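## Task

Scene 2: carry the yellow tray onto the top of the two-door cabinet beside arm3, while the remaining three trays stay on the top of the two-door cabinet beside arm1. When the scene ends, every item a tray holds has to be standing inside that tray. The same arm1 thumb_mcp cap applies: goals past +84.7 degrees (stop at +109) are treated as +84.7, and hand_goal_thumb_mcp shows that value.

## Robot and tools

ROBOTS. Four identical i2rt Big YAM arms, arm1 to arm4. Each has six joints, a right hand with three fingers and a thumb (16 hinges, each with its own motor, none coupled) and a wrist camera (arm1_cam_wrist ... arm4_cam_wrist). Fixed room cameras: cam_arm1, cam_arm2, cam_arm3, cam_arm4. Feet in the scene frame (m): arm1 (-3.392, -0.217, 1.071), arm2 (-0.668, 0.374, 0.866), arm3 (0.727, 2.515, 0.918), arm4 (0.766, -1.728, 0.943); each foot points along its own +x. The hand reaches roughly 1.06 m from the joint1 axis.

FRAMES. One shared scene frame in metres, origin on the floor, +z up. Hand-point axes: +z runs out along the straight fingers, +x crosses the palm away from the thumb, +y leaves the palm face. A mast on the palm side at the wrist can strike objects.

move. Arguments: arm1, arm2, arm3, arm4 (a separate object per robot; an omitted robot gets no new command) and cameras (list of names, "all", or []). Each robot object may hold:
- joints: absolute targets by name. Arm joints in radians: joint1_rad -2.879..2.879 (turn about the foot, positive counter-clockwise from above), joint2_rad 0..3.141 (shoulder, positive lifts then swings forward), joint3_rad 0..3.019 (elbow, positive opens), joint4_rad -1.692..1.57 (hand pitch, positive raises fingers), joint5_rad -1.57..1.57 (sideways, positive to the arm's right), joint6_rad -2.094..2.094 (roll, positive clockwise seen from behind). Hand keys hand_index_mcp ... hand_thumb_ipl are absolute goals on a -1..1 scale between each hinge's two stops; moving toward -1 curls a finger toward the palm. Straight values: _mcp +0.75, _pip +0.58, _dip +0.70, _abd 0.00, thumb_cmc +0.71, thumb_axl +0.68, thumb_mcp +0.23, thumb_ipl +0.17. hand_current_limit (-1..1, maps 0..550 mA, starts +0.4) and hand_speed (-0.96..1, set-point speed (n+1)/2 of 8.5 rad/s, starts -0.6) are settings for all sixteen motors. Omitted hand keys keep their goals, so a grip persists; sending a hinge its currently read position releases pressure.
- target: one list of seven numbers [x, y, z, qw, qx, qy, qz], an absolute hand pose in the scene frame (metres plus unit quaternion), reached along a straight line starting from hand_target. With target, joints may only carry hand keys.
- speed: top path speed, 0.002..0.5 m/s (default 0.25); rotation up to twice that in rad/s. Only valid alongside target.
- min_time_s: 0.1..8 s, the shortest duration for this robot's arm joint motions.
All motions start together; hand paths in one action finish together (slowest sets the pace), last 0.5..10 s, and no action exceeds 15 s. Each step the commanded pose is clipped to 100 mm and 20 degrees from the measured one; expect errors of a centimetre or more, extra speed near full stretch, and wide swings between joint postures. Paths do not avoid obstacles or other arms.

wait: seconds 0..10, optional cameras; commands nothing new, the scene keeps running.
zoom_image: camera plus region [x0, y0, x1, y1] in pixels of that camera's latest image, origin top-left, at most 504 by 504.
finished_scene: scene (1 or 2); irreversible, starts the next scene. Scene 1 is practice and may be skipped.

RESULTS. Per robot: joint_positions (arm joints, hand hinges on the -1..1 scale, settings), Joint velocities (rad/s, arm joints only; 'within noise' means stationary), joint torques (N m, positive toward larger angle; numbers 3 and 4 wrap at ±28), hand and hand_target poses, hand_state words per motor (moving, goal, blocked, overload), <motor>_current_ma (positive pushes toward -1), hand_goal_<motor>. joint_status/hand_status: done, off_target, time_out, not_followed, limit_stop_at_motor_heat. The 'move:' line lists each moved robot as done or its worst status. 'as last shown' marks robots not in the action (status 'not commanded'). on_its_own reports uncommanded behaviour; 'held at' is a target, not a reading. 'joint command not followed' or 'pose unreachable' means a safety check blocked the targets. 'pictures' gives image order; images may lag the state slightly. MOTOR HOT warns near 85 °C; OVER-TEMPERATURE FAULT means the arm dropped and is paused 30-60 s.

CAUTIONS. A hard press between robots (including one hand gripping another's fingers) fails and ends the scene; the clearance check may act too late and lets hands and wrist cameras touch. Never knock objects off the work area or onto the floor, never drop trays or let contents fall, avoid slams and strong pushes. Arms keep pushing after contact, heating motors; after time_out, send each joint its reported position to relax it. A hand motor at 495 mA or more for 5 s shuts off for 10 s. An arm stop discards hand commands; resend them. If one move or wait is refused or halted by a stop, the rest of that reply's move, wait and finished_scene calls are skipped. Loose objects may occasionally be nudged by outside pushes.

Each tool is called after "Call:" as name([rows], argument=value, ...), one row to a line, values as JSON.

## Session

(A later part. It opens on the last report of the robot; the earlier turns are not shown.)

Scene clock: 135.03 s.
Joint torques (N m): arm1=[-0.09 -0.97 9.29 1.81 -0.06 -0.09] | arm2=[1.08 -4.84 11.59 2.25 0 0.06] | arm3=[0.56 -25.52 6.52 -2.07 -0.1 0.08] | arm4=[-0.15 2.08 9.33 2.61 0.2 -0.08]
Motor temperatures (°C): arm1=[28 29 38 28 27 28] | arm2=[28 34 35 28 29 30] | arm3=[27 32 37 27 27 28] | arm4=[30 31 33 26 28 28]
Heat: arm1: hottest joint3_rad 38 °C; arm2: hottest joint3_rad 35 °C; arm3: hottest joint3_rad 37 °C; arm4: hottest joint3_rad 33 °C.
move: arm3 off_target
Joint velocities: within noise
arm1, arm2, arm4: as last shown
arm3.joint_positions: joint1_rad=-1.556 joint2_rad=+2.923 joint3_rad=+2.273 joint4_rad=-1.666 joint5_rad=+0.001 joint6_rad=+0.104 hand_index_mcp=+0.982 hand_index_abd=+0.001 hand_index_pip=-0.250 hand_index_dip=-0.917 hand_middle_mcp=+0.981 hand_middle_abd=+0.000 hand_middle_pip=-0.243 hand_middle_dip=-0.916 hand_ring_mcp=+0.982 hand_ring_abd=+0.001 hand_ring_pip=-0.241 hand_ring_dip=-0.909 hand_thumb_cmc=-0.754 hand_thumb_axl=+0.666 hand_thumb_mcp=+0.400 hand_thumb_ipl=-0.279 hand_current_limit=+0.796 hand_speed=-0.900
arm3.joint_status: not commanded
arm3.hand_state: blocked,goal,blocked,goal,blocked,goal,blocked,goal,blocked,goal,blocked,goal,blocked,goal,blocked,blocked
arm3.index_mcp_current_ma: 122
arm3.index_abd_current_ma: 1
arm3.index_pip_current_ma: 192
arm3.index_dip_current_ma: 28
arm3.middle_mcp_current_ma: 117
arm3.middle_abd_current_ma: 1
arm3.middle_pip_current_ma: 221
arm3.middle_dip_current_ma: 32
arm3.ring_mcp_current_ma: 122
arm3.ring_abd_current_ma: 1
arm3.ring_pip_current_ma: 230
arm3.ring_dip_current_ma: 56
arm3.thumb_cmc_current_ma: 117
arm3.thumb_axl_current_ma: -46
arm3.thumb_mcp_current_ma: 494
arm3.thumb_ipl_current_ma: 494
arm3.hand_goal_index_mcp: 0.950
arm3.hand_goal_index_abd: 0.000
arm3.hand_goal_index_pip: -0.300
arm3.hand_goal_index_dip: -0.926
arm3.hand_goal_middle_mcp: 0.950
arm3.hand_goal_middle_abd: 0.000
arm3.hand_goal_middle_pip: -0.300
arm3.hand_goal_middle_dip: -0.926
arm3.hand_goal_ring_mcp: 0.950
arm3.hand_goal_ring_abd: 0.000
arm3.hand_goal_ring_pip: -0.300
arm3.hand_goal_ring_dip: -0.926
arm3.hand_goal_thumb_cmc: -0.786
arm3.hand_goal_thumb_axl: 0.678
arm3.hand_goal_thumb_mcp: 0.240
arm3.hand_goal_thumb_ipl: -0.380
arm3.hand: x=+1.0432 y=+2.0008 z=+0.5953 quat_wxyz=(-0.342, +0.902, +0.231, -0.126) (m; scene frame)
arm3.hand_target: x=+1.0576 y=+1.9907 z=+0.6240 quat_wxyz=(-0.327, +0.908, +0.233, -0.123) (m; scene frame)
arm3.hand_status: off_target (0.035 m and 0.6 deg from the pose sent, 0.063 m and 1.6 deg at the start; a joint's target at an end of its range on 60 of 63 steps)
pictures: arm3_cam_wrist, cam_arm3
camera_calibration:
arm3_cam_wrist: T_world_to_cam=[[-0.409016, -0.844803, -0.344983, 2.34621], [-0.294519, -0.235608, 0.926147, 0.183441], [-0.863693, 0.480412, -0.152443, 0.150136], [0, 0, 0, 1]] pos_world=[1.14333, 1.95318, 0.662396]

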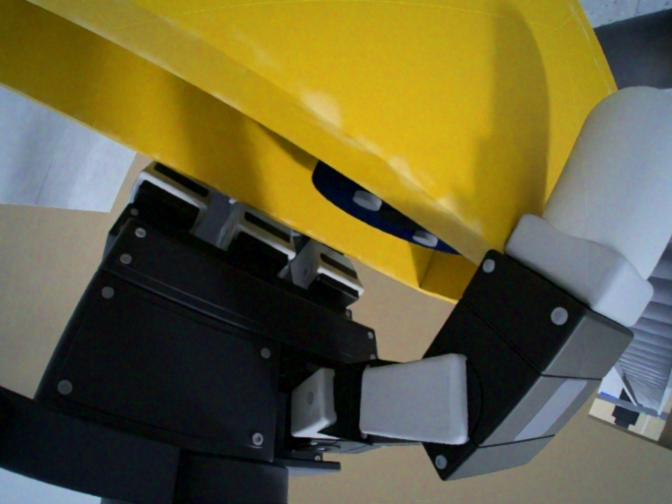

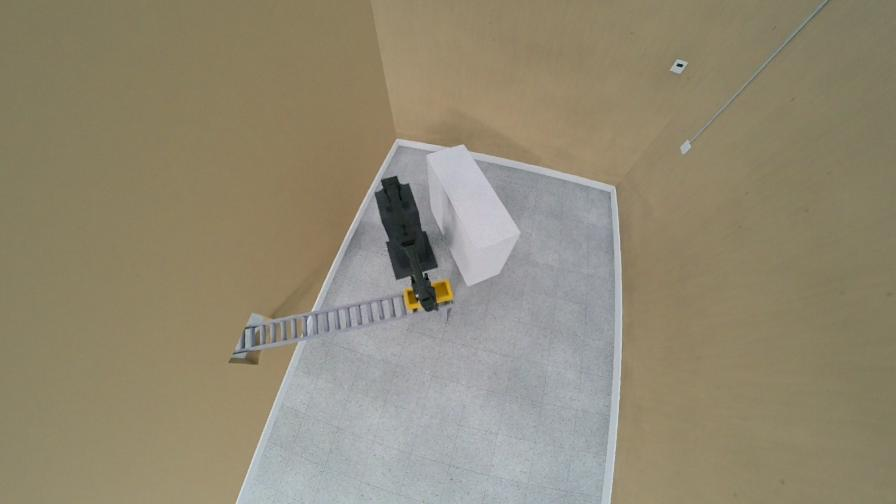

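Call:
move(arm3={"target":[1.062,1.980,0.70,-0.3368,0.9040,0.2311,-0.1265],"speed":0.05}, cameras=["cam_arm3","arm3_cam_wrist"])

Call:
zoom_image(camera="cam_arm3", region=[390, 240, 470, 320])

Scene clock: 137.73 s.
Joint torques (N m): arm1=[0.03 -0.85 9.29 1.8 -0.07 -0.08] | arm2=[1.14 -4.84 11.59 2.25 0 0.06] | arm3=[0.38 -25.64 6.83 -1.98 0.08 0.05] | arm4=[0.03 1.96 9.35 2.58 0.2 -0.08]
Motor temperatures (°C): arm1=[28 29 38 28 27 28] | arm2=[28 34 36 28 29 30] | arm3=[27 33 37 27 27 28] | arm4=[30 31 34 26 28 28]
Heat: arm1: hottest joint3_rad 38 °C; arm2: hottest joint3_rad 36 °C; arm3: hottest joint3_rad 37 °C; arm4: hottest joint3_rad 34 °C.
move: arm3 off_target
Joint velocities: within noise
arm1, arm2, arm4: as last shown
arm3.joint_positions: joint1_rad=-1.556 joint2_rad=+2.752 joint3_rad=+2.150 joint4_rad=-1.666 joint5_rad=+0.001 joint6_rad=+0.104 hand_index_mcp=+0.982 hand_index_abd=+0.001 hand_index_pip=-0.250 hand_index_dip=-0.917 hand_middle_mcp=+0.981 hand_middle_abd=+0.000 hand_middle_pip=-0.243 hand_middle_dip=-0.916 hand_ring_mcp=+0.982 hand_ring_abd=+0.001 hand_ring_pip=-0.241 hand_ring_dip=-0.909 hand_thumb_cmc=-0.754 hand_thumb_axl=+0.666 hand_thumb_mcp=+0.400 hand_thumb_ipl=-0.279 hand_current_limit=+0.796 hand_speed=-0.900
arm3.joint_status: not commanded
arm3.hand_state: blocked,goal,blocked,goal,blocked,goal,blocked,goal,blocked,goal,blocked,goal,blocked,goal,blocked,blocked
arm3.index_mcp_current_ma: 122
arm3.index_abd_current_ma: 1
arm3.index_pip_current_ma: 192
arm3.index_dip_current_ma: 28
arm3.middle_mcp_current_ma: 117
arm3.middle_abd_current_ma: 1
arm3.middle_pip_current_ma: 221
arm3.middle_dip_current_ma: 32
arm3.ring_mcp_current_ma: 120
arm3.ring_abd_current_ma: 1
arm3.ring_pip_current_ma: 230
arm3.ring_dip_current_ma: 56
arm3.thumb_cmc_current_ma: 118
arm3.thumb_axl_current_ma: -46
arm3.thumb_mcp_current_ma: 494
arm3.thumb_ipl_current_ma: 494
arm3.hand_goal_index_mcp: 0.950
arm3.hand_goal_index_abd: 0.000
arm3.hand_goal_index_pip: -0.300
arm3.hand_goal_index_dip: -0.926
arm3.hand_goal_middle_mcp: 0.950
arm3.hand_goal_middle_abd: 0.000
arm3.hand_goal_middle_pip: -0.300
arm3.hand_goal_middle_dip: -0.926
arm3.hand_goal_ring_mcp: 0.950
arm3.hand_goal_ring_abd: 0.000
arm3.hand_goal_ring_pip: -0.300
arm3.hand_goal_ring_dip: -0.926
arm3.hand_goal_thumb_cmc: -0.786
arm3.hand_goal_thumb_axl: 0.678
arm3.hand_goal_thumb_mcp: 0.240
arm3.hand_goal_thumb_ipl: -0.380
arm3.hand: x=+1.0510 y=+1.9893 z=+0.6705 quat_wxyz=(-0.321, +0.910, +0.233, -0.118) (m; scene frame)
arm3.hand_target: x=+1.0616 y=+1.9806 z=+0.6991 quat_wxyz=(-0.306, +0.915, +0.236, -0.116) (m; scene frame)
arm3.hand_status: off_target (0.033 m and 2.2 deg from the pose sent, 0.108 m and 0.6 deg at the start; a joint's target at an end of its range on 72 of 72 steps)
pictures: arm3_cam_wrist, cam_arm3
camera_calibration:
arm3_cam_wrist: T_world_to_cam=[[-0.400025, -0.857872, -0.322545, 2.36705], [-0.319729, -0.199196, 0.926334, 0.06742], [-0.858926, 0.473683, -0.194603, 0.210535], [0, 0, 0, 1]] pos_world=[1.14927, 1.94433, 0.741996]

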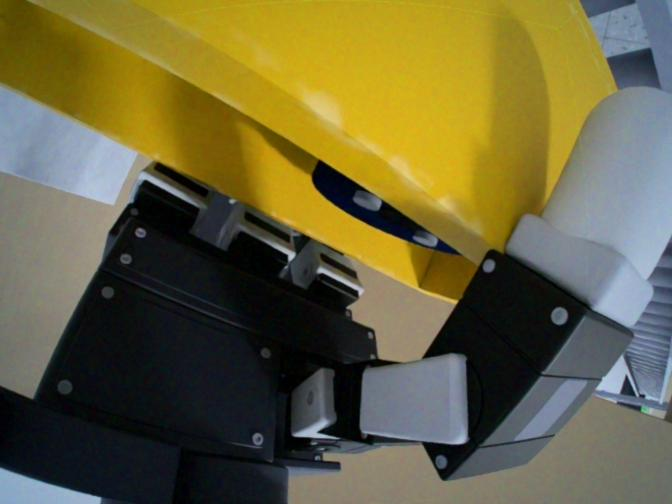

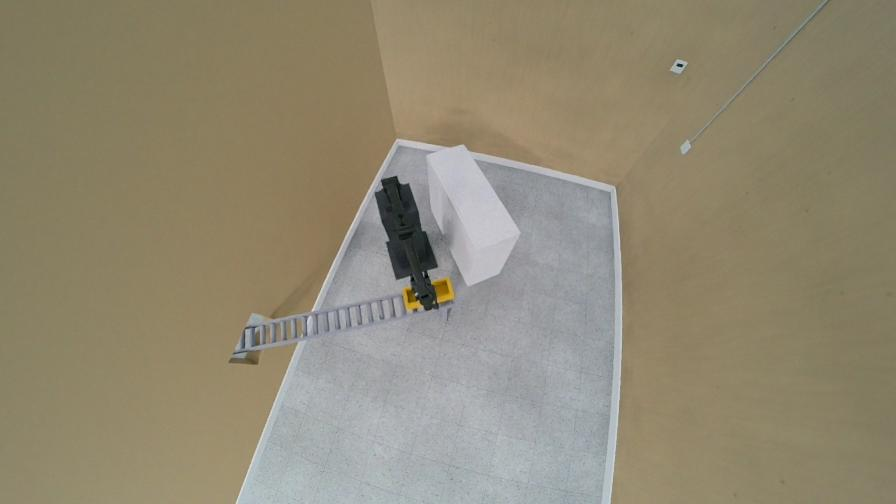

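Scaled by 6.300 from the camera's 896x504 image, which has a finer 1280x720 frame.

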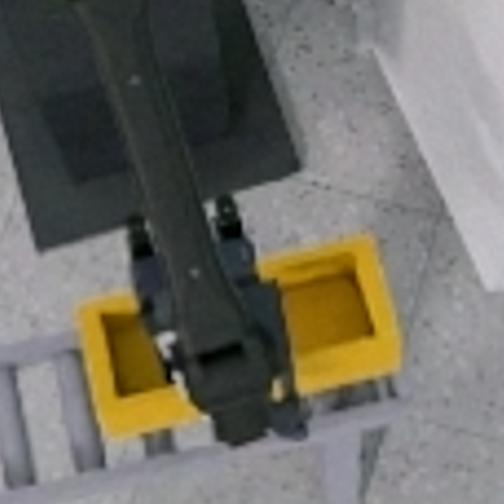

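Call:
move(arm3={"target":[1.036,2.010,0.80,-0.3368,0.9040,0.2311,-0.1265],"speed":0.08}, cameras=["arm3_cam_wrist"])

Call:
move(arm3={"target":[0.984,2.086,0.925,-0.3368,0.9040,0.2311,-0.1265],"speed":0.08}, cameras=["cam_arm3","arm3_cam_wrist"])

Call:
zoom_image(camera="cam_arm3", region=[380, 200, 480, 300])

Scene clock: 140.97 s.
Joint torques (N m): arm1=[-0.15 -0.79 9.28 1.73 -0.09 -0.08] | arm2=[1.14 -4.84 11.58 2.25 0 0.06] | arm3=[-0.09 -23.82 6.93 -1.94 0.11 0.01] | arm4=[-0.03 2.02 9.35 2.58 0.2 -0.07]
Motor temperatures (°C): arm1=[28 29 38 28 27 28] | arm2=[28 34 36 28 29 30] | arm3=[27 33 37 27 27 28] | arm4=[30 31 34 26 28 28]
Heat: arm1: hottest joint3_rad 38 °C; arm2: hottest joint3_rad 36 °C; arm3: hottest joint3_rad 37 °C; arm4: hottest joint3_rad 34 °C.
move: arm3 off_target
Joint velocities: within noise
arm1, arm2, arm4: as last shown
arm3.joint_positions: joint1_rad=-1.556 joint2_rad=+2.469 joint3_rad=+1.874 joint4_rad=-1.666 joint5_rad=+0.005 joint6_rad=+0.104 hand_index_mcp=+0.982 hand_index_abd=+0.001 hand_index_pip=-0.250 hand_index_dip=-0.917 hand_middle_mcp=+0.981 hand_middle_abd=+0.000 hand_middle_pip=-0.243 hand_middle_dip=-0.916 hand_ring_mcp=+0.981 hand_ring_abd=+0.001 hand_ring_pip=-0.241 hand_ring_dip=-0.909 hand_thumb_cmc=-0.754 hand_thumb_axl=+0.666 hand_thumb_mcp=+0.400 hand_thumb_ipl=-0.279 hand_current_limit=+0.796 hand_speed=-0.900
arm3.joint_status: not commanded
arm3.hand_state: blocked,goal,blocked,goal,blocked,goal,blocked,goal,blocked,goal,blocked,goal,blocked,goal,blocked,blocked
arm3.index_mcp_current_ma: 122
arm3.index_abd_current_ma: 1
arm3.index_pip_current_ma: 192
arm3.index_dip_current_ma: 27
arm3.middle_mcp_current_ma: 117
arm3.middle_abd_current_ma: 1
arm3.middle_pip_current_ma: 221
arm3.middle_dip_current_ma: 32
arm3.ring_mcp_current_ma: 120
arm3.ring_abd_current_ma: 1
arm3.ring_pip_current_ma: 230
arm3.ring_dip_current_ma: 56
arm3.thumb_cmc_current_ma: 119
arm3.thumb_axl_current_ma: -46
arm3.thumb_mcp_current_ma: 494
arm3.thumb_ipl_current_ma: 494
arm3.hand_goal_index_mcp: 0.950
arm3.hand_goal_index_abd: 0.000
arm3.hand_goal_index_pip: -0.300
arm3.hand_goal_index_dip: -0.926
arm3.hand_goal_middle_mcp: 0.950
arm3.hand_goal_middle_abd: 0.000
arm3.hand_goal_middle_pip: -0.300
arm3.hand_goal_middle_dip: -0.926
arm3.hand_goal_ring_mcp: 0.950
arm3.hand_goal_ring_abd: 0.000
arm3.hand_goal_ring_pip: -0.300
arm3.hand_goal_ring_dip: -0.926
arm3.hand_goal_thumb_cmc: -0.786
arm3.hand_goal_thumb_axl: 0.678
arm3.hand_goal_thumb_mcp: 0.240
arm3.hand_goal_thumb_ipl: -0.380
arm3.hand: x=+1.0310 y=+2.0168 z=+0.7740 quat_wxyz=(-0.317, +0.911, +0.234, -0.119) (m; scene frame)
arm3.hand_target: x=+1.0356 y=+2.0106 z=+0.7990 quat_wxyz=(-0.304, +0.916, +0.236, -0.116) (m; scene frame)
arm3.hand_status: off_target (0.027 m and 2.6 deg from the pose sent, 0.132 m and 2.2 deg at the start; a joint's target at an end of its range on 67 of 68 steps)
pictures: arm3_cam_wrist
camera_calibration:
arm3_cam_wrist: T_world_to_cam=[[-0.39732, -0.861415, -0.316388, 2.4156], [-0.320469, -0.192819, 0.927427, -0.0423333], [-0.859905, 0.469878, -0.199446, 0.212768], [0, 0, 0, 1]] pos_world=[1.12916, 1.9727, 0.845964]

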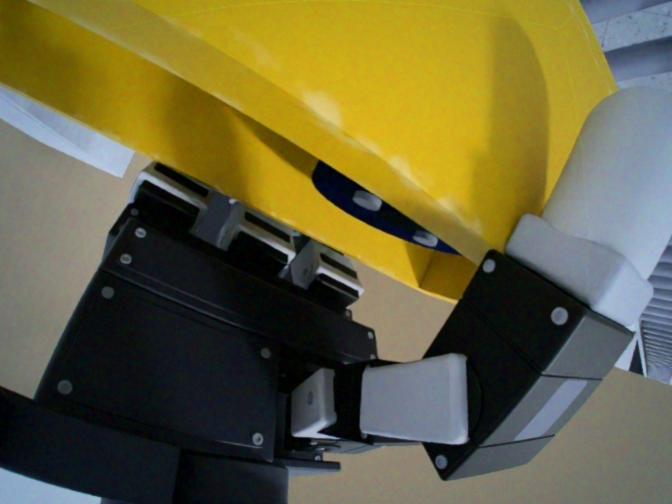

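Scene clock: 143.77 s.
Joint torques (N m): arm1=[-0.26 -0.91 9.22 1.73 -0.06 -0.1] | arm2=[1.14 -4.89 11.59 2.25 -0.01 0.06] | arm3=[0.09 -19.66 7.32 -1.88 0.11 0.04] | arm4=[-0.09 2.02 9.35 2.61 0.2 -0.08]
Motor temperatures (°C): arm1=[28 29 38 28 27 28] | arm2=[28 34 36 28 29 30] | arm3=[27 34 37 27 27 28] | arm4=[30 31 34 26 28 28]
Heat: arm1: hottest joint3_rad 38 °C; arm2: hottest joint3_rad 36 °C; arm3: hottest joint3_rad 37 °C; arm4: hottest joint3_rad 34 °C.
move: arm3 off_target
Joint velocities: within noise
arm1, arm2, arm4: as last shown
arm3.joint_positions: joint1_rad=-1.556 joint2_rad=+2.051 joint3_rad=+1.494 joint4_rad=-1.666 joint5_rad=+0.006 joint6_rad=+0.104 hand_index_mcp=+0.982 hand_index_abd=+0.001 hand_index_pip=-0.250 hand_index_dip=-0.917 hand_middle_mcp=+0.981 hand_middle_abd=+0.000 hand_middle_pip=-0.243 hand_middle_dip=-0.916 hand_ring_mcp=+0.981 hand_ring_abd=+0.001 hand_ring_pip=-0.241 hand_ring_dip=-0.909 hand_thumb_cmc=-0.754 hand_thumb_axl=+0.666 hand_thumb_mcp=+0.400 hand_thumb_ipl=-0.280 hand_current_limit=+0.796 hand_speed=-0.900
arm3.joint_status: not commanded
arm3.hand_state: blocked,goal,blocked,goal,blocked,goal,blocked,goal,blocked,goal,blocked,goal,blocked,goal,blocked,blocked
arm3.index_mcp_current_ma: 122
arm3.index_abd_current_ma: 1
arm3.index_pip_current_ma: 192
arm3.index_dip_current_ma: 26
arm3.middle_mcp_current_ma: 117
arm3.middle_abd_current_ma: 1
arm3.middle_pip_current_ma: 221
arm3.middle_dip_current_ma: 32
arm3.ring_mcp_current_ma: 120
arm3.ring_abd_current_ma: 1
arm3.ring_pip_current_ma: 230
arm3.ring_dip_current_ma: 56
arm3.thumb_cmc_current_ma: 119
arm3.thumb_axl_current_ma: -46
arm3.thumb_mcp_current_ma: 494
arm3.thumb_ipl_current_ma: 494
arm3.hand_goal_index_mcp: 0.950
arm3.hand_goal_index_abd: 0.000
arm3.hand_goal_index_pip: -0.300
arm3.hand_goal_index_dip: -0.926
arm3.hand_goal_middle_mcp: 0.950
arm3.hand_goal_middle_abd: 0.000
arm3.hand_goal_middle_pip: -0.300
arm3.hand_goal_middle_dip: -0.926
arm3.hand_goal_ring_mcp: 0.950
arm3.hand_goal_ring_abd: 0.000
arm3.hand_goal_ring_pip: -0.300
arm3.hand_goal_ring_dip: -0.926
arm3.hand_goal_thumb_cmc: -0.786
arm3.hand_goal_thumb_axl: 0.678
arm3.hand_goal_thumb_mcp: 0.240
arm3.hand_goal_thumb_ipl: -0.380
arm3.hand: x=+0.9817 y=+2.0874 z=+0.9045 quat_wxyz=(-0.300, +0.917, +0.236, -0.113) (m; scene frame)
arm3.hand_target: x=+0.9837 y=+2.0864 z=+0.9239 quat_wxyz=(-0.288, +0.921, +0.237, -0.112) (m; scene frame)
arm3.hand_status: off_target (0.021 m and 4.8 deg from the pose sent, 0.173 m and 2.6 deg at the start; a joint's target at an end of its range on 83 of 84 steps)
pictures: arm3_cam_wrist, cam_arm3
camera_calibration:
arm3_cam_wrist: T_world_to_cam=[[-0.390221, -0.871534, -0.29691, 2.49474], [-0.339294, -0.163663, 0.926334, -0.207009], [-0.855925, 0.462215, -0.231841, 0.204724], [0, 0, 0, 1]] pos_world=[1.07849, 2.04574, 0.979935]

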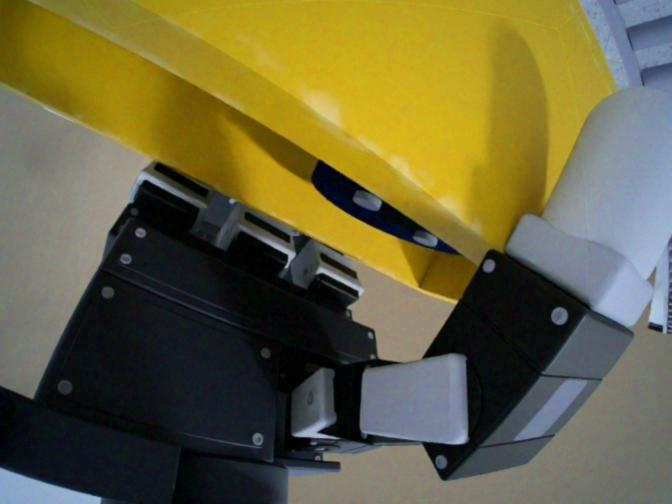

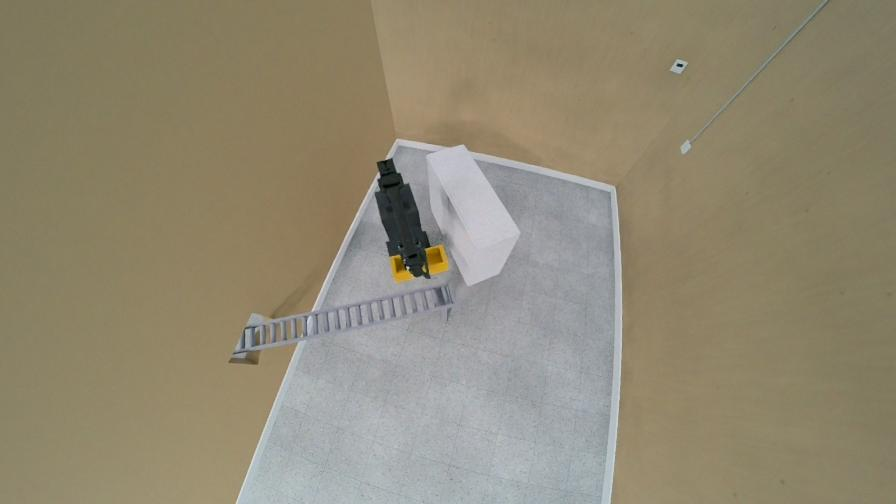

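Scaled by 5.040 from the camera's 896x504 image, which has a finer 1280x720 frame.

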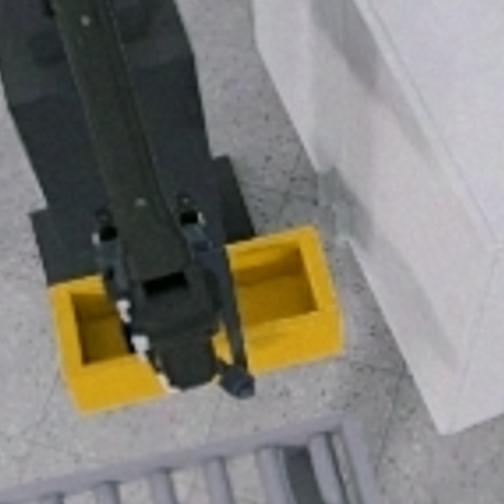

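Call:
move(arm3={"target":[0.982,2.088,0.955,-0.3000,0.917,0.236,-0.113],"speed":0.08})

Scene clock: 145.27 s.
Joint torques (N m): arm1=[-0.32 -1.03 9.25 1.78 -0.09 -0.09] | arm2=[1.08 -4.89 11.58 2.25 0 0.06] | arm3=[-0.09 -18.67 7.8 -1.74 0.11 0.01] | arm4=[-0.09 1.96 9.33 2.59 0.2 -0.07]
Motor temperatures (°C): arm1=[28 29 38 28 27 28] | arm2=[28 33 36 28 29 30] | arm3=[27 34 37 27 27 28] | arm4=[30 31 34 26 28 28]
Heat: arm1: hottest joint3_rad 38 °C; arm2: hottest joint3_rad 36 °C; arm3: hottest joint3_rad 37 °C; arm4: hottest joint3_rad 34 °C.
move: arm3 off_target
Joint velocities: within noise
arm1, arm2, arm4: as last shown
arm3.joint_positions: joint1_rad=-1.556 joint2_rad=+1.969 joint3_rad=+1.467 joint4_rad=-1.666 joint5_rad=+0.006 joint6_rad=+0.104 hand_index_mcp=+0.982 hand_index_abd=+0.001 hand_index_pip=-0.250 hand_index_dip=-0.917 hand_middle_mcp=+0.981 hand_middle_abd=+0.000 hand_middle_pip=-0.243 hand_middle_dip=-0.916 hand_ring_mcp=+0.981 hand_ring_abd=+0.001 hand_ring_pip=-0.241 hand_ring_dip=-0.909 hand_thumb_cmc=-0.753 hand_thumb_axl=+0.666 hand_thumb_mcp=+0.400 hand_thumb_ipl=-0.280 hand_current_limit=+0.796 hand_speed=-0.900
arm3.joint_status: not commanded
arm3.hand_state: blocked,goal,blocked,goal,blocked,goal,blocked,goal,blocked,goal,blocked,goal,blocked,goal,blocked,blocked
arm3.index_mcp_current_ma: 122
arm3.index_abd_current_ma: 1
arm3.index_pip_current_ma: 192
arm3.index_dip_current_ma: 25
arm3.middle_mcp_current_ma: 117
arm3.middle_abd_current_ma: 1
arm3.middle_pip_current_ma: 221
arm3.middle_dip_current_ma: 32
arm3.ring_mcp_current_ma: 120
arm3.ring_abd_current_ma: 1
arm3.ring_pip_current_ma: 230
arm3.ring_dip_current_ma: 56
arm3.thumb_cmc_current_ma: 119
arm3.thumb_axl_current_ma: -46
arm3.thumb_mcp_current_ma: 494
arm3.thumb_ipl_current_ma: 494
arm3.hand_goal_index_mcp: 0.950
arm3.hand_goal_index_abd: 0.000
arm3.hand_goal_index_pip: -0.300
arm3.hand_goal_index_dip: -0.926
arm3.hand_goal_middle_mcp: 0.950
arm3.hand_goal_middle_abd: 0.000
arm3.hand_goal_middle_pip: -0.300
arm3.hand_goal_middle_dip: -0.926
arm3.hand_goal_ring_mcp: 0.950
arm3.hand_goal_ring_abd: 0.000
arm3.hand_goal_ring_pip: -0.300
arm3.hand_goal_ring_dip: -0.926
arm3.hand_goal_thumb_cmc: -0.786
arm3.hand_goal_thumb_axl: 0.678
arm3.hand_goal_thumb_mcp: 0.240
arm3.hand_goal_thumb_ipl: -0.380
arm3.hand: x=+0.9808 y=+2.0885 z=+0.9366 quat_wxyz=(-0.275, +0.926, +0.238, -0.104) (m; scene frame)
arm3.hand_target: x=+0.9817 y=+2.0884 z=+0.9539 quat_wxyz=(-0.265, +0.928, +0.240, -0.103) (m; scene frame)
arm3.hand_status: off_target (0.018 m and 3.1 deg from the pose sent, 0.050 m and 0.1 deg at the start; a joint's target at an end of its range on 38 of 38 steps)
pictures: none

Call:
move(arm3={"joints":{"joint1_rad":0.13},"min_time_s":5}, cameras=["cam_arm3","arm3_cam_wrist"])

Call:
zoom_image(camera="cam_arm3", region=[400, 130, 540, 270])

Scene clock: 151.00 s.
Joint torques (N m): arm1=[0.26 -0.79 9.25 1.8 -0.06 -0.08] | arm2=[1.14 -4.95 11.58 2.26 0 0.05] | arm3=[-0.09 -18.61 7.82 -1.74 0.01 0.01] | arm4=[-0.03 2.02 9.36 2.59 0.2 -0.08]
Motor temperatures (°C): arm1=[28 29 38 28 27 28] | arm2=[28 33 36 28 29 30] | arm3=[27 35 37 27 27 28] | arm4=[30 31 34 26 28 28]
Heat: arm1: hottest joint3_rad 38 °C; arm2: hottest joint3_rad 36 °C; arm3: hottest joint3_rad 37 °C; arm4: hottest joint3_rad 34 °C.
move: arm3 done
Joint velocities: within noise
arm1, arm2, arm4: as last shown
arm3.joint_positions: joint1_rad=+0.129 joint2_rad=+1.969 joint3_rad=+1.467 joint4_rad=-1.666 joint5_rad=+0.009 joint6_rad=+0.104 hand_index_mcp=+0.982 hand_index_abd=+0.001 hand_index_pip=-0.250 hand_index_dip=-0.921 hand_middle_mcp=+0.981 hand_middle_abd=+0.000 hand_middle_pip=-0.244 hand_middle_dip=-0.916 hand_ring_mcp=+0.981 hand_ring_abd=+0.001 hand_ring_pip=-0.244 hand_ring_dip=-0.909 hand_thumb_cmc=-0.752 hand_thumb_axl=+0.666 hand_thumb_mcp=+0.400 hand_thumb_ipl=-0.280 hand_current_limit=+0.796 hand_speed=-0.900
arm3.joint_status: all done
arm3.hand_state: blocked,goal,blocked,goal,blocked,goal,blocked,goal,blocked,goal,blocked,goal,blocked,goal,blocked,blocked
arm3.index_mcp_current_ma: 123
arm3.index_abd_current_ma: 1
arm3.index_pip_current_ma: 192
arm3.index_dip_current_ma: 13
arm3.middle_mcp_current_ma: 117
arm3.middle_abd_current_ma: 1
arm3.middle_pip_current_ma: 218
arm3.middle_dip_current_ma: 32
arm3.ring_mcp_current_ma: 116
arm3.ring_abd_current_ma: 1
arm3.ring_pip_current_ma: 218
arm3.ring_dip_current_ma: 55
arm3.thumb_cmc_current_ma: 124
arm3.thumb_axl_current_ma: -46
arm3.thumb_mcp_current_ma: 494
arm3.thumb_ipl_current_ma: 494
arm3.hand_goal_index_mcp: 0.950
arm3.hand_goal_index_abd: 0.000
arm3.hand_goal_index_pip: -0.300
arm3.hand_goal_index_dip: -0.926
arm3.hand_goal_middle_mcp: 0.950
arm3.hand_goal_middle_abd: 0.000
arm3.hand_goal_middle_pip: -0.300
arm3.hand_goal_middle_dip: -0.926
arm3.hand_goal_ring_mcp: 0.950
arm3.hand_goal_ring_abd: 0.000
arm3.hand_goal_ring_pip: -0.300
arm3.hand_goal_ring_dip: -0.926
arm3.hand_goal_thumb_cmc: -0.786
arm3.hand_goal_thumb_axl: 0.678
arm3.hand_goal_thumb_mcp: 0.240
arm3.hand_goal_thumb_ipl: -0.380
arm3.hand: x=+1.1215 y=+2.8151 z=+0.9380 quat_wxyz=(-0.104, +0.439, +0.849, -0.274) (m; scene frame)
arm3.hand_target: x=+1.1216 y=+2.8158 z=+0.9552 quat_wxyz=(-0.099, +0.440, +0.852, -0.265) (m; scene frame)
arm3.hand_status: not commanded
pictures: arm3_cam_wrist, cam_arm3
camera_calibration:
arm3_cam_wrist: T_world_to_cam=[[0.923174, -0.277428, -0.266052, 0.0189817], [0.160126, -0.35167, 0.922327, -0.0985079], [-0.349442, -0.89407, -0.280229, 3.29119], [0, 0, 0, 1]] pos_world=[1.14833, 2.91318, 1.01819]

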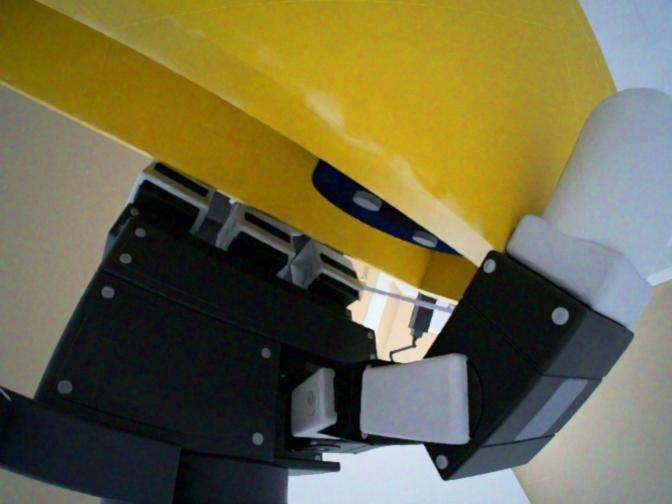

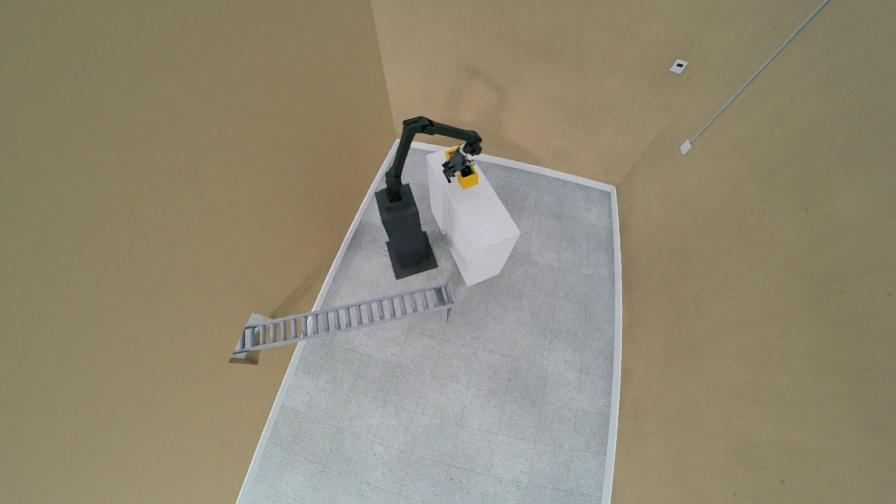

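Scaled by 3.600 from the camera's 896x504 image, which has a finer 1280x720 frame.

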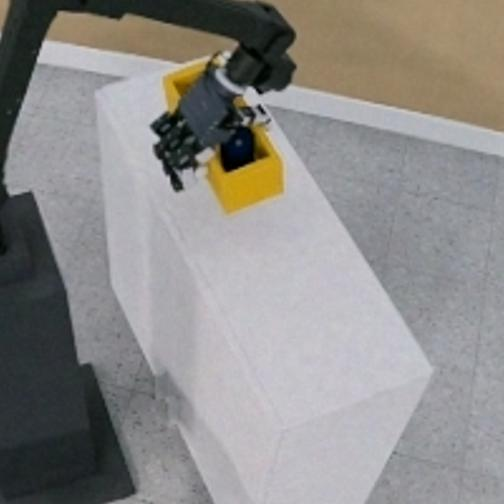

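Call:
move(arm3={"target":[1.170,2.854,0.905,-0.1588,0.4137,0.8370,-0.3213],"speed":0.06}, cameras=["cam_arm3","arm3_cam_wrist"])

Call:
zoom_image(camera="cam_arm3", region=[410, 130, 530, 250])

Scene clock: 153.60 s.
Joint torques (N m): arm1=[-0.03 -0.97 9.26 1.76 -0.08 -0.09] | arm2=[1.14 -4.89 11.58 2.24 0 0.06] | arm3=[-1.38 -17.96 12.94 -1.8 -0.14 -0.11] | arm4=[-0.03 1.96 9.36 2.61 0.2 -0.07]
Motor temperatures (°C): arm1=[28 29 38 28 27 28] | arm2=[28 33 37 28 29 30] | arm3=[27 35 37 27 27 28] | arm4=[30 31 34 26 28 28]
Heat: arm1: hottest joint3_rad 38 °C; arm2: hottest joint3_rad 37 °C; arm3: hottest joint3_rad 37 °C; arm4: hottest joint3_rad 34 °C.
move: arm3 off_target
Joint velocities: within noise
arm1.joint_positions: joint1_rad=-0.737 joint2_rad=+0.634 joint3_rad=+1.335 joint4_rad=-1.417 joint5_rad=-0.090 joint6_rad=+1.139 hand_index_mcp=+0.753 hand_index_abd=+0.000 hand_index_pip=+0.577 hand_index_dip=+0.696 hand_middle_mcp=+0.753 hand_middle_abd=+0.000 hand_middle_pip=+0.577 hand_middle_dip=+0.696 hand_ring_mcp=+0.753 hand_ring_abd=+0.000 hand_ring_pip=+0.577 hand_ring_dip=+0.696 hand_thumb_cmc=+0.714 hand_thumb_axl=+0.677 hand_thumb_mcp=+0.225 hand_thumb_ipl=+0.168 hand_current_limit=+0.400 hand_speed=-0.600
arm1.joint_status: not commanded
arm1.hand_state: goal,goal,goal,goal,goal,goal,goal,goal,goal,goal,goal,goal,goal,goal,goal,goal
arm1.index_mcp_current_ma: -2
arm1.index_abd_current_ma: 0
arm1.index_pip_current_ma: 2
arm1.index_dip_current_ma: 0
arm1.middle_mcp_current_ma: -2
arm1.middle_abd_current_ma: 0
arm1.middle_pip_current_ma: 2
arm1.middle_dip_current_ma: 0
arm1.ring_mcp_current_ma: -2
arm1.ring_abd_current_ma: 0
arm1.ring_pip_current_ma: 2
arm1.ring_dip_current_ma: 0
arm1.thumb_cmc_current_ma: 1
arm1.thumb_axl_current_ma: -2
arm1.thumb_mcp_current_ma: -3
arm1.thumb_ipl_current_ma: -1
arm1.hand_goal_index_mcp: 0.754
arm1.hand_goal_index_abd: 0.000
arm1.hand_goal_index_pip: 0.576
arm1.hand_goal_index_dip: 0.696
arm1.hand_goal_middle_mcp: 0.754
arm1.hand_goal_middle_abd: 0.000
arm1.hand_goal_middle_pip: 0.576
arm1.hand_goal_middle_dip: 0.696
arm1.hand_goal_ring_mcp: 0.754
arm1.hand_goal_ring_abd: 0.000
arm1.hand_goal_ring_pip: 0.576
arm1.hand_goal_ring_dip: 0.696
arm1.hand_goal_thumb_cmc: 0.714
arm1.hand_goal_thumb_axl: 0.678
arm1.hand_goal_thumb_mcp: 0.226
arm1.hand_goal_thumb_ipl: 0.168
arm1.hand: x=-3.5208 y=+0.0075 z=+1.5719 quat_wxyz=(-0.369, +0.131, +0.898, +0.198) (m; scene frame)
arm1.hand_target: x=-3.5196 y=+0.0064 z=+1.5845 quat_wxyz=(-0.380, +0.130, +0.893, +0.205) (m; scene frame)
arm1.hand_status: not commanded
arm2.joint_positions: joint1_rad=-0.303 joint2_rad=+0.988 joint3_rad=+1.399 joint4_rad=-1.208 joint5_rad=-0.063 joint6_rad=+0.074 hand_index_mcp=+1.000 hand_index_abd=+0.001 hand_index_pip=+0.139 hand_index_dip=-0.735 hand_middle_mcp=+1.000 hand_middle_abd=-0.001 hand_middle_pip=+0.139 hand_middle_dip=-0.734 hand_ring_mcp=+1.000 hand_ring_abd=+0.001 hand_ring_pip=+0.139 hand_ring_dip=-0.735 hand_thumb_cmc=-0.786 hand_thumb_axl=+0.679 hand_thumb_mcp=+0.842 hand_thumb_ipl=-0.591 hand_current_limit=+0.796 hand_speed=-0.850
arm2.joint_status: not commanded
arm2.hand_state: goal,goal,goal,goal,goal,goal,goal,goal,goal,goal,goal,goal,goal,goal,goal,goal
arm2.index_mcp_current_ma: 0
arm2.index_abd_current_ma: 0
arm2.index_pip_current_ma: -1
arm2.index_dip_current_ma: -3
arm2.middle_mcp_current_ma: 0
arm2.middle_abd_current_ma: -1
arm2.middle_pip_current_ma: -1
arm2.middle_dip_current_ma: -2
arm2.ring_mcp_current_ma: 0
arm2.ring_abd_current_ma: 0
arm2.ring_pip_current_ma: -1
arm2.ring_dip_current_ma: -3
arm2.thumb_cmc_current_ma: 0
arm2.thumb_axl_current_ma: 0
arm2.thumb_mcp_current_ma: -3
arm2.thumb_ipl_current_ma: -5
arm2.hand_goal_index_mcp: 1.000
arm2.hand_goal_index_abd: 0.000
arm2.hand_goal_index_pip: 0.140
arm2.hand_goal_index_dip: -0.732
arm2.hand_goal_middle_mcp: 1.000
arm2.hand_goal_middle_abd: 0.000
arm2.hand_goal_middle_pip: 0.140
arm2.hand_goal_middle_dip: -0.732
arm2.hand_goal_ring_mcp: 1.000
arm2.hand_goal_ring_abd: 0.000
arm2.hand_goal_ring_pip: 0.140
arm2.hand_goal_ring_dip: -0.732
arm2.hand_goal_thumb_cmc: -0.786
arm2.hand_goal_thumb_axl: 0.678
arm2.hand_goal_thumb_mcp: 0.844
arm2.hand_goal_thumb_ipl: -0.588
arm2.hand: x=-1.0866 y=+0.5546 z=+1.3812 quat_wxyz=(-0.254, -0.509, +0.773, +0.279) (m; scene frame)
arm2.hand_target: x=-1.0920 y=+0.5561 z=+1.3783 quat_wxyz=(-0.253, -0.509, +0.774, +0.278) (m; scene frame)
arm2.hand_status: not commanded
arm3.joint_positions: joint1_rad=+0.118 joint2_rad=+2.139 joint3_rad=+1.603 joint4_rad=-1.666 joint5_rad=-0.016 joint6_rad=+0.045 hand_index_mcp=+0.982 hand_index_abd=+0.001 hand_index_pip=-0.250 hand_index_dip=-0.921 hand_middle_mcp=+0.981 hand_middle_abd=+0.000 hand_middle_pip=-0.244 hand_middle_dip=-0.916 hand_ring_mcp=+0.981 hand_ring_abd=+0.001 hand_ring_pip=-0.244 hand_ring_dip=-0.909 hand_thumb_cmc=-0.752 hand_thumb_axl=+0.666 hand_thumb_mcp=+0.400 hand_thumb_ipl=-0.280 hand_current_limit=+0.796 hand_speed=-0.900
arm3.joint_status: not commanded
arm3.hand_state: blocked,goal,blocked,goal,blocked,goal,blocked,goal,blocked,goal,blocked,goal,blocked,goal,blocked,blocked
arm3.index_mcp_current_ma: 123
arm3.index_abd_current_ma: 1
arm3.index_pip_current_ma: 192
arm3.index_dip_current_ma: 13
arm3.middle_mcp_current_ma: 117
arm3.middle_abd_current_ma: 1
arm3.middle_pip_current_ma: 218
arm3.middle_dip_current_ma: 32
arm3.ring_mcp_current_ma: 116
arm3.ring_abd_current_ma: 1
arm3.ring_pip_current_ma: 218
arm3.ring_dip_current_ma: 55
arm3.thumb_cmc_current_ma: 125
arm3.thumb_axl_current_ma: -46
arm3.thumb_mcp_current_ma: 494
arm3.thumb_ipl_current_ma: 494
arm3.hand_goal_index_mcp: 0.950
arm3.hand_goal_index_abd: 0.000
arm3.hand_goal_index_pip: -0.300
arm3.hand_goal_index_dip: -0.926
arm3.hand_goal_middle_mcp: 0.950
arm3.hand_goal_middle_abd: 0.000
arm3.hand_goal_middle_pip: -0.300
arm3.hand_goal_middle_dip: -0.926
arm3.hand_goal_ring_mcp: 0.950
arm3.hand_goal_ring_abd: 0.000
arm3.hand_goal_ring_pip: -0.300
arm3.hand_goal_ring_dip: -0.926
arm3.hand_goal_thumb_cmc: -0.786
arm3.hand_goal_thumb_axl: 0.678
arm3.hand_goal_thumb_mcp: 0.240
arm3.hand_goal_thumb_ipl: -0.380
arm3.hand: x=+1.1473 y=+2.8426 z=+0.8878 quat_wxyz=(-0.131, +0.419, +0.854, -0.281) (m; scene frame)
arm3.hand_target: x=+1.1688 y=+2.8529 z=+0.9051 quat_wxyz=(-0.126, +0.423, +0.859, -0.257) (m; scene frame)
arm3.hand_status: off_target (0.031 m and 6.0 deg from the pose sent, 0.070 m and 8.9 deg at the start; a joint's target at an end of its range on 61 of 61 steps)
arm4.joint_positions: joint1_rad=+0.313 joint2_rad=+0.596 joint3_rad=+1.467 joint4_rad=-1.176 joint5_rad=-0.033 joint6_rad=+1.202 hand_index_mcp=+0.754 hand_index_abd=+0.001 hand_index_pip=+0.577 hand_index_dip=+0.696 hand_middle_mcp=+0.754 hand_middle_abd=+0.001 hand_middle_pip=+0.577 hand_middle_dip=+0.696 hand_ring_mcp=+0.754 hand_ring_abd=+0.001 hand_ring_pip=+0.577 hand_ring_dip=+0.696 hand_thumb_cmc=+0.714 hand_thumb_axl=+0.677 hand_thumb_mcp=+0.226 hand_thumb_ipl=+0.168 hand_current_limit=+0.400 hand_speed=-0.600
arm4.joint_status: not commanded
arm4.hand_state: goal,goal,goal,goal,goal,goal,goal,goal,goal,goal,goal,goal,goal,goal,goal,goal
arm4.index_mcp_current_ma: 0
arm4.index_abd_current_ma: 2
arm4.index_pip_current_ma: 1
arm4.index_dip_current_ma: 0
arm4.middle_mcp_current_ma: 0
arm4.middle_abd_current_ma: 2
arm4.middle_pip_current_ma: 1
arm4.middle_dip_current_ma: 0
arm4.ring_mcp_current_ma: 0
arm4.ring_abd_current_ma: 2
arm4.ring_pip_current_ma: 1
arm4.ring_dip_current_ma: 0
arm4.thumb_cmc_current_ma: 0
arm4.thumb_axl_current_ma: -2
arm4.thumb_mcp_current_ma: 0
arm4.thumb_ipl_current_ma: -1
arm4.hand_goal_index_mcp: 0.754
arm4.hand_goal_index_abd: 0.000
arm4.hand_goal_index_pip: 0.576
arm4.hand_goal_index_dip: 0.696
arm4.hand_goal_middle_mcp: 0.754
arm4.hand_goal_middle_abd: 0.000
arm4.hand_goal_middle_pip: 0.576
arm4.hand_goal_middle_dip: 0.696
arm4.hand_goal_ring_mcp: 0.754
arm4.hand_goal_ring_abd: 0.000
arm4.hand_goal_ring_pip: 0.576
arm4.hand_goal_ring_dip: 0.696
arm4.hand_goal_thumb_cmc: 0.714
arm4.hand_goal_thumb_axl: 0.678
arm4.hand_goal_thumb_mcp: 0.226
arm4.hand_goal_thumb_ipl: 0.168
arm4.hand: x=+0.9906 y=-1.8461 z=+1.5666 quat_wxyz=(+0.123, +0.800, +0.107, +0.578) (m; scene frame)
arm4.hand_target: x=+0.9863 y=-1.8458 z=+1.5791 quat_wxyz=(+0.126, +0.791, +0.106, +0.589) (m; scene frame)
arm4.hand_status: not commanded
pictures: arm3_cam_wrist, cam_arm3
camera_calibration:
arm3_cam_wrist: T_world_to_cam=[[0.911438, -0.250146, -0.326663, -0.0207645], [0.223863, -0.364639, 0.903838, -0.0665913], [-0.345205, -0.89692, -0.276347, 3.3106], [0, 0, 0, 1]] pos_world=[1.17667, 2.93987, 0.968279]

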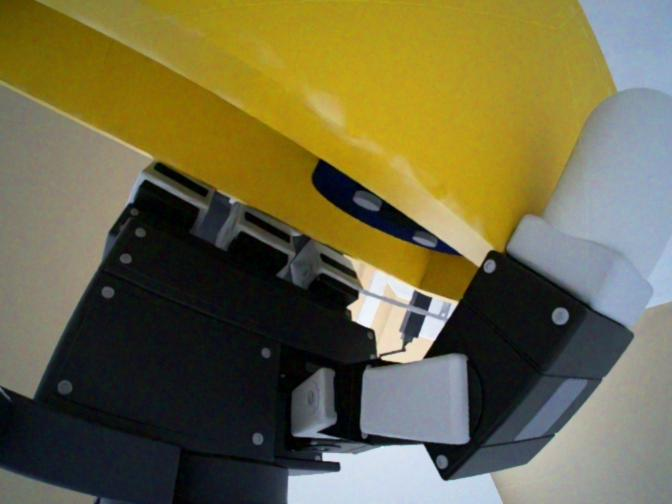

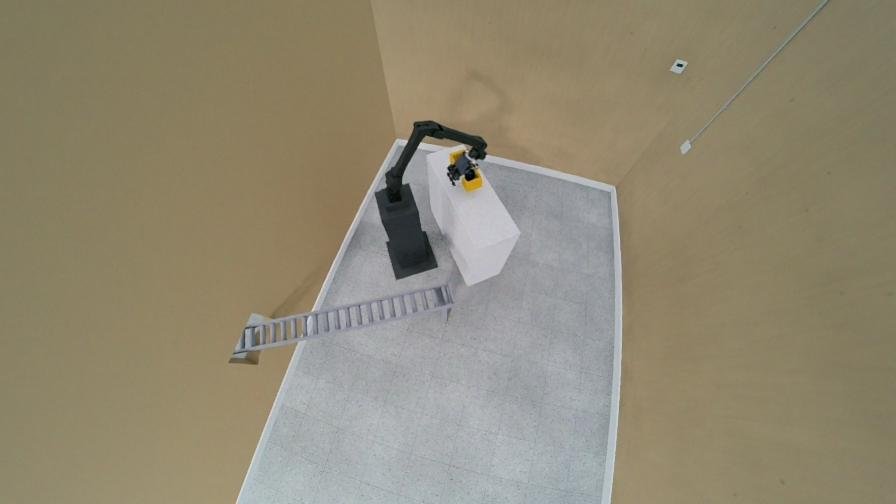

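Scaled by 4.200 from the camera's 896x504 image, which has a finer 1280x720 frame.

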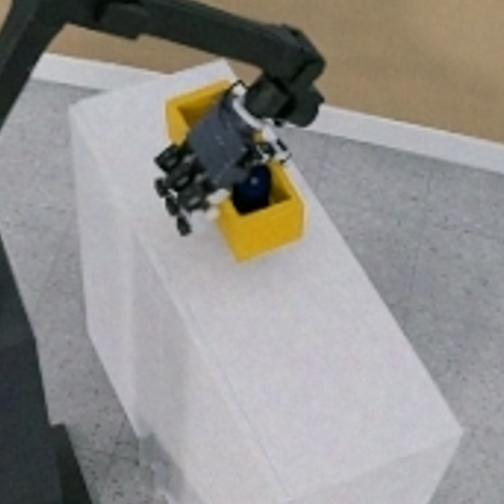

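Call:
move(arm3={"target":[1.166,2.851,0.865,-0.1588,0.4137,0.8370,-0.3213],"speed":0.04}, cameras=["cam_arm3"])

Call:
zoom_image(camera="cam_arm3", region=[430, 140, 500, 210])

Scene clock: 156.40 s.
Joint torques (N m): arm1=[-0.15 -0.79 9.26 1.76 -0.06 -0.11] | arm2=[1.03 -4.89 11.59 2.25 0 0.06] | arm3=[-1.38 -18.32 12.01 -1.94 -0.15 -0.11] | arm4=[-0.09 2.02 9.33 2.61 0.2 -0.08]
Motor temperatures (°C): arm1=[28 29 38 28 27 28] | arm2=[28 33 37 28 29 30] | arm3=[27 35 37 27 27 28] | arm4=[30 31 34 26 28 28]
Heat: arm1: hottest joint3_rad 38 °C; arm2: hottest joint3_rad 37 °C; arm3: hottest joint3_rad 37 °C; arm4: hottest joint3_rad 34 °C.
move: arm3 off_target
Joint velocities: within noise
arm1, arm2, arm4: as last shown
arm3.joint_positions: joint1_rad=+0.117 joint2_rad=+2.222 joint3_rad=+1.630 joint4_rad=-1.666 joint5_rad=-0.019 joint6_rad=+0.043 hand_index_mcp=+0.982 hand_index_abd=+0.001 hand_index_pip=-0.250 hand_index_dip=-0.921 hand_middle_mcp=+0.981 hand_middle_abd=+0.000 hand_middle_pip=-0.244 hand_middle_dip=-0.916 hand_ring_mcp=+0.981 hand_ring_abd=+0.001 hand_ring_pip=-0.244 hand_ring_dip=-0.909 hand_thumb_cmc=-0.752 hand_thumb_axl=+0.666 hand_thumb_mcp=+0.400 hand_thumb_ipl=-0.280 hand_current_limit=+0.796 hand_speed=-0.900
arm3.joint_status: not commanded
arm3.hand_state: blocked,goal,blocked,goal,blocked,goal,blocked,goal,blocked,goal,blocked,goal,blocked,goal,blocked,blocked
arm3.index_mcp_current_ma: 123
arm3.index_abd_current_ma: 1
arm3.index_pip_current_ma: 192
arm3.index_dip_current_ma: 13
arm3.middle_mcp_current_ma: 117
arm3.middle_abd_current_ma: 1
arm3.middle_pip_current_ma: 217
arm3.middle_dip_current_ma: 32
arm3.ring_mcp_current_ma: 116
arm3.ring_abd_current_ma: 1
arm3.ring_pip_current_ma: 218
arm3.ring_dip_current_ma: 55
arm3.thumb_cmc_current_ma: 125
arm3.thumb_axl_current_ma: -46
arm3.thumb_mcp_current_ma: 494
arm3.thumb_ipl_current_ma: 494
arm3.hand_goal_index_mcp: 0.950
arm3.hand_goal_index_abd: 0.000
arm3.hand_goal_index_pip: -0.300
arm3.hand_goal_index_dip: -0.926
arm3.hand_goal_middle_mcp: 0.950
arm3.hand_goal_middle_abd: 0.000
arm3.hand_goal_middle_pip: -0.300
arm3.hand_goal_middle_dip: -0.926
arm3.hand_goal_ring_mcp: 0.950
arm3.hand_goal_ring_abd: 0.000
arm3.hand_goal_ring_pip: -0.300
arm3.hand_goal_ring_dip: -0.926
arm3.hand_goal_thumb_cmc: -0.786
arm3.hand_goal_thumb_axl: 0.678
arm3.hand_goal_thumb_mcp: 0.240
arm3.hand_goal_thumb_ipl: -0.380
arm3.hand: x=+1.1451 y=+2.8410 z=+0.8518 quat_wxyz=(-0.142, +0.416, +0.845, -0.304) (m; scene frame)
arm3.hand_target: x=+1.1651 y=+2.8500 z=+0.8651 quat_wxyz=(-0.140, +0.420, +0.851, -0.284) (m; scene frame)
arm3.hand_status: off_target (0.027 m and 2.9 deg from the pose sent, 0.031 m and 6.0 deg at the start; a joint's target at an end of its range on 72 of 73 steps)
pictures: cam_arm3

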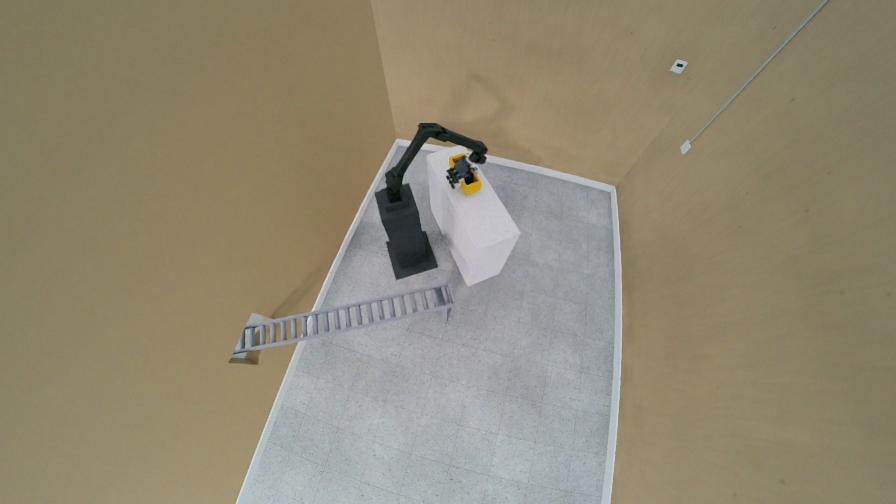

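Scaled by 7.200 from the camera's 896x504 image, which has a finer 1280x720 frame.

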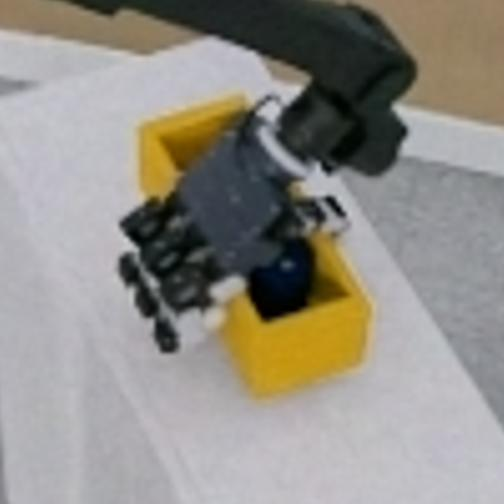

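Call:
move(arm3={"target":[1.166,2.851,0.84,-0.1588,0.4137,0.8370,-0.3213],"speed":0.04}, cameras=["arm3_cam_wrist"])

Scene clock: 158.13 s.
Joint torques (N m): arm1=[-0.32 -0.73 9.26 1.74 -0.07 -0.08] | arm2=[1.08 -4.84 11.59 2.25 0 0.06] | arm3=[-1.38 -18.55 11.58 -1.98 -0.15 -0.1] | arm4=[-0.09 1.96 9.36 2.59 0.2 -0.08]
Motor temperatures (°C): arm1=[28 29 38 28 27 28] | arm2=[28 33 37 28 29 30] | arm3=[27 35 37 27 27 28] | arm4=[30 31 34 26 28 28]
Heat: arm1: hottest joint3_rad 38 °C; arm2: hottest joint3_rad 37 °C; arm3: hottest joint3_rad 37 °C; arm4: hottest joint3_rad 34 °C.
move: arm3 off_target
Joint velocities: within noise
arm1, arm2, arm4: as last shown
arm3.joint_positions: joint1_rad=+0.117 joint2_rad=+2.280 joint3_rad=+1.658 joint4_rad=-1.666 joint5_rad=-0.020 joint6_rad=+0.043 hand_index_mcp=+0.982 hand_index_abd=+0.001 hand_index_pip=-0.250 hand_index_dip=-0.921 hand_middle_mcp=+0.981 hand_middle_abd=+0.000 hand_middle_pip=-0.244 hand_middle_dip=-0.916 hand_ring_mcp=+0.981 hand_ring_abd=+0.001 hand_ring_pip=-0.244 hand_ring_dip=-0.909 hand_thumb_cmc=-0.752 hand_thumb_axl=+0.666 hand_thumb_mcp=+0.400 hand_thumb_ipl=-0.280 hand_current_limit=+0.796 hand_speed=-0.900
arm3.joint_status: not commanded
arm3.hand_state: blocked,goal,blocked,goal,blocked,goal,blocked,goal,blocked,goal,blocked,goal,blocked,goal,blocked,blocked
arm3.index_mcp_current_ma: 123
arm3.index_abd_current_ma: 1
arm3.index_pip_current_ma: 192
arm3.index_dip_current_ma: 13
arm3.middle_mcp_current_ma: 117
arm3.middle_abd_current_ma: 1
arm3.middle_pip_current_ma: 217
arm3.middle_dip_current_ma: 32
arm3.ring_mcp_current_ma: 116
arm3.ring_abd_current_ma: 1
arm3.ring_pip_current_ma: 218
arm3.ring_dip_current_ma: 55
arm3.thumb_cmc_current_ma: 125
arm3.thumb_axl_current_ma: -46
arm3.thumb_mcp_current_ma: 494
arm3.thumb_ipl_current_ma: 494
arm3.hand_goal_index_mcp: 0.950
arm3.hand_goal_index_abd: 0.000
arm3.hand_goal_index_pip: -0.300
arm3.hand_goal_index_dip: -0.926
arm3.hand_goal_middle_mcp: 0.950
arm3.hand_goal_middle_abd: 0.000
arm3.hand_goal_middle_pip: -0.300
arm3.hand_goal_middle_dip: -0.926
arm3.hand_goal_ring_mcp: 0.950
arm3.hand_goal_ring_abd: 0.000
arm3.hand_goal_ring_pip: -0.300
arm3.hand_goal_ring_dip: -0.926
arm3.hand_goal_thumb_cmc: -0.786
arm3.hand_goal_thumb_axl: 0.678
arm3.hand_goal_thumb_mcp: 0.240
arm3.hand_goal_thumb_ipl: -0.380
arm3.hand: x=+1.1456 y=+2.8418 z=+0.8282 quat_wxyz=(-0.149, +0.413, +0.841, -0.317) (m; scene frame)
arm3.hand_target: x=+1.1652 y=+2.8501 z=+0.8402 quat_wxyz=(-0.147, +0.418, +0.846, -0.298) (m; scene frame)
arm3.hand_status: off_target (0.025 m and 1.3 deg from the pose sent, 0.026 m and 2.9 deg at the start; a joint's target at an end of its range on 48 of 49 steps)
pictures: arm3_cam_wrist
camera_calibration:
arm3_cam_wrist: T_world_to_cam=[[0.887145, -0.269705, -0.374476, 0.0841641], [0.285279, -0.317336, 0.904386, -0.217802], [-0.362752, -0.909152, -0.204582, 3.28811], [0, 0, 0, 1]] pos_world=[1.18024, 2.94298, 0.901183]

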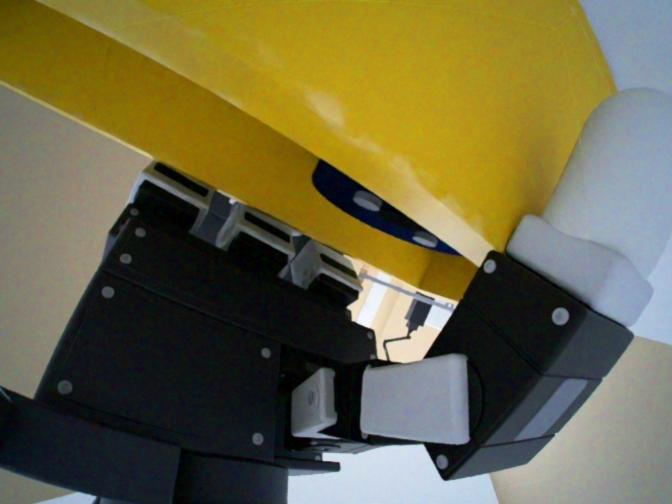

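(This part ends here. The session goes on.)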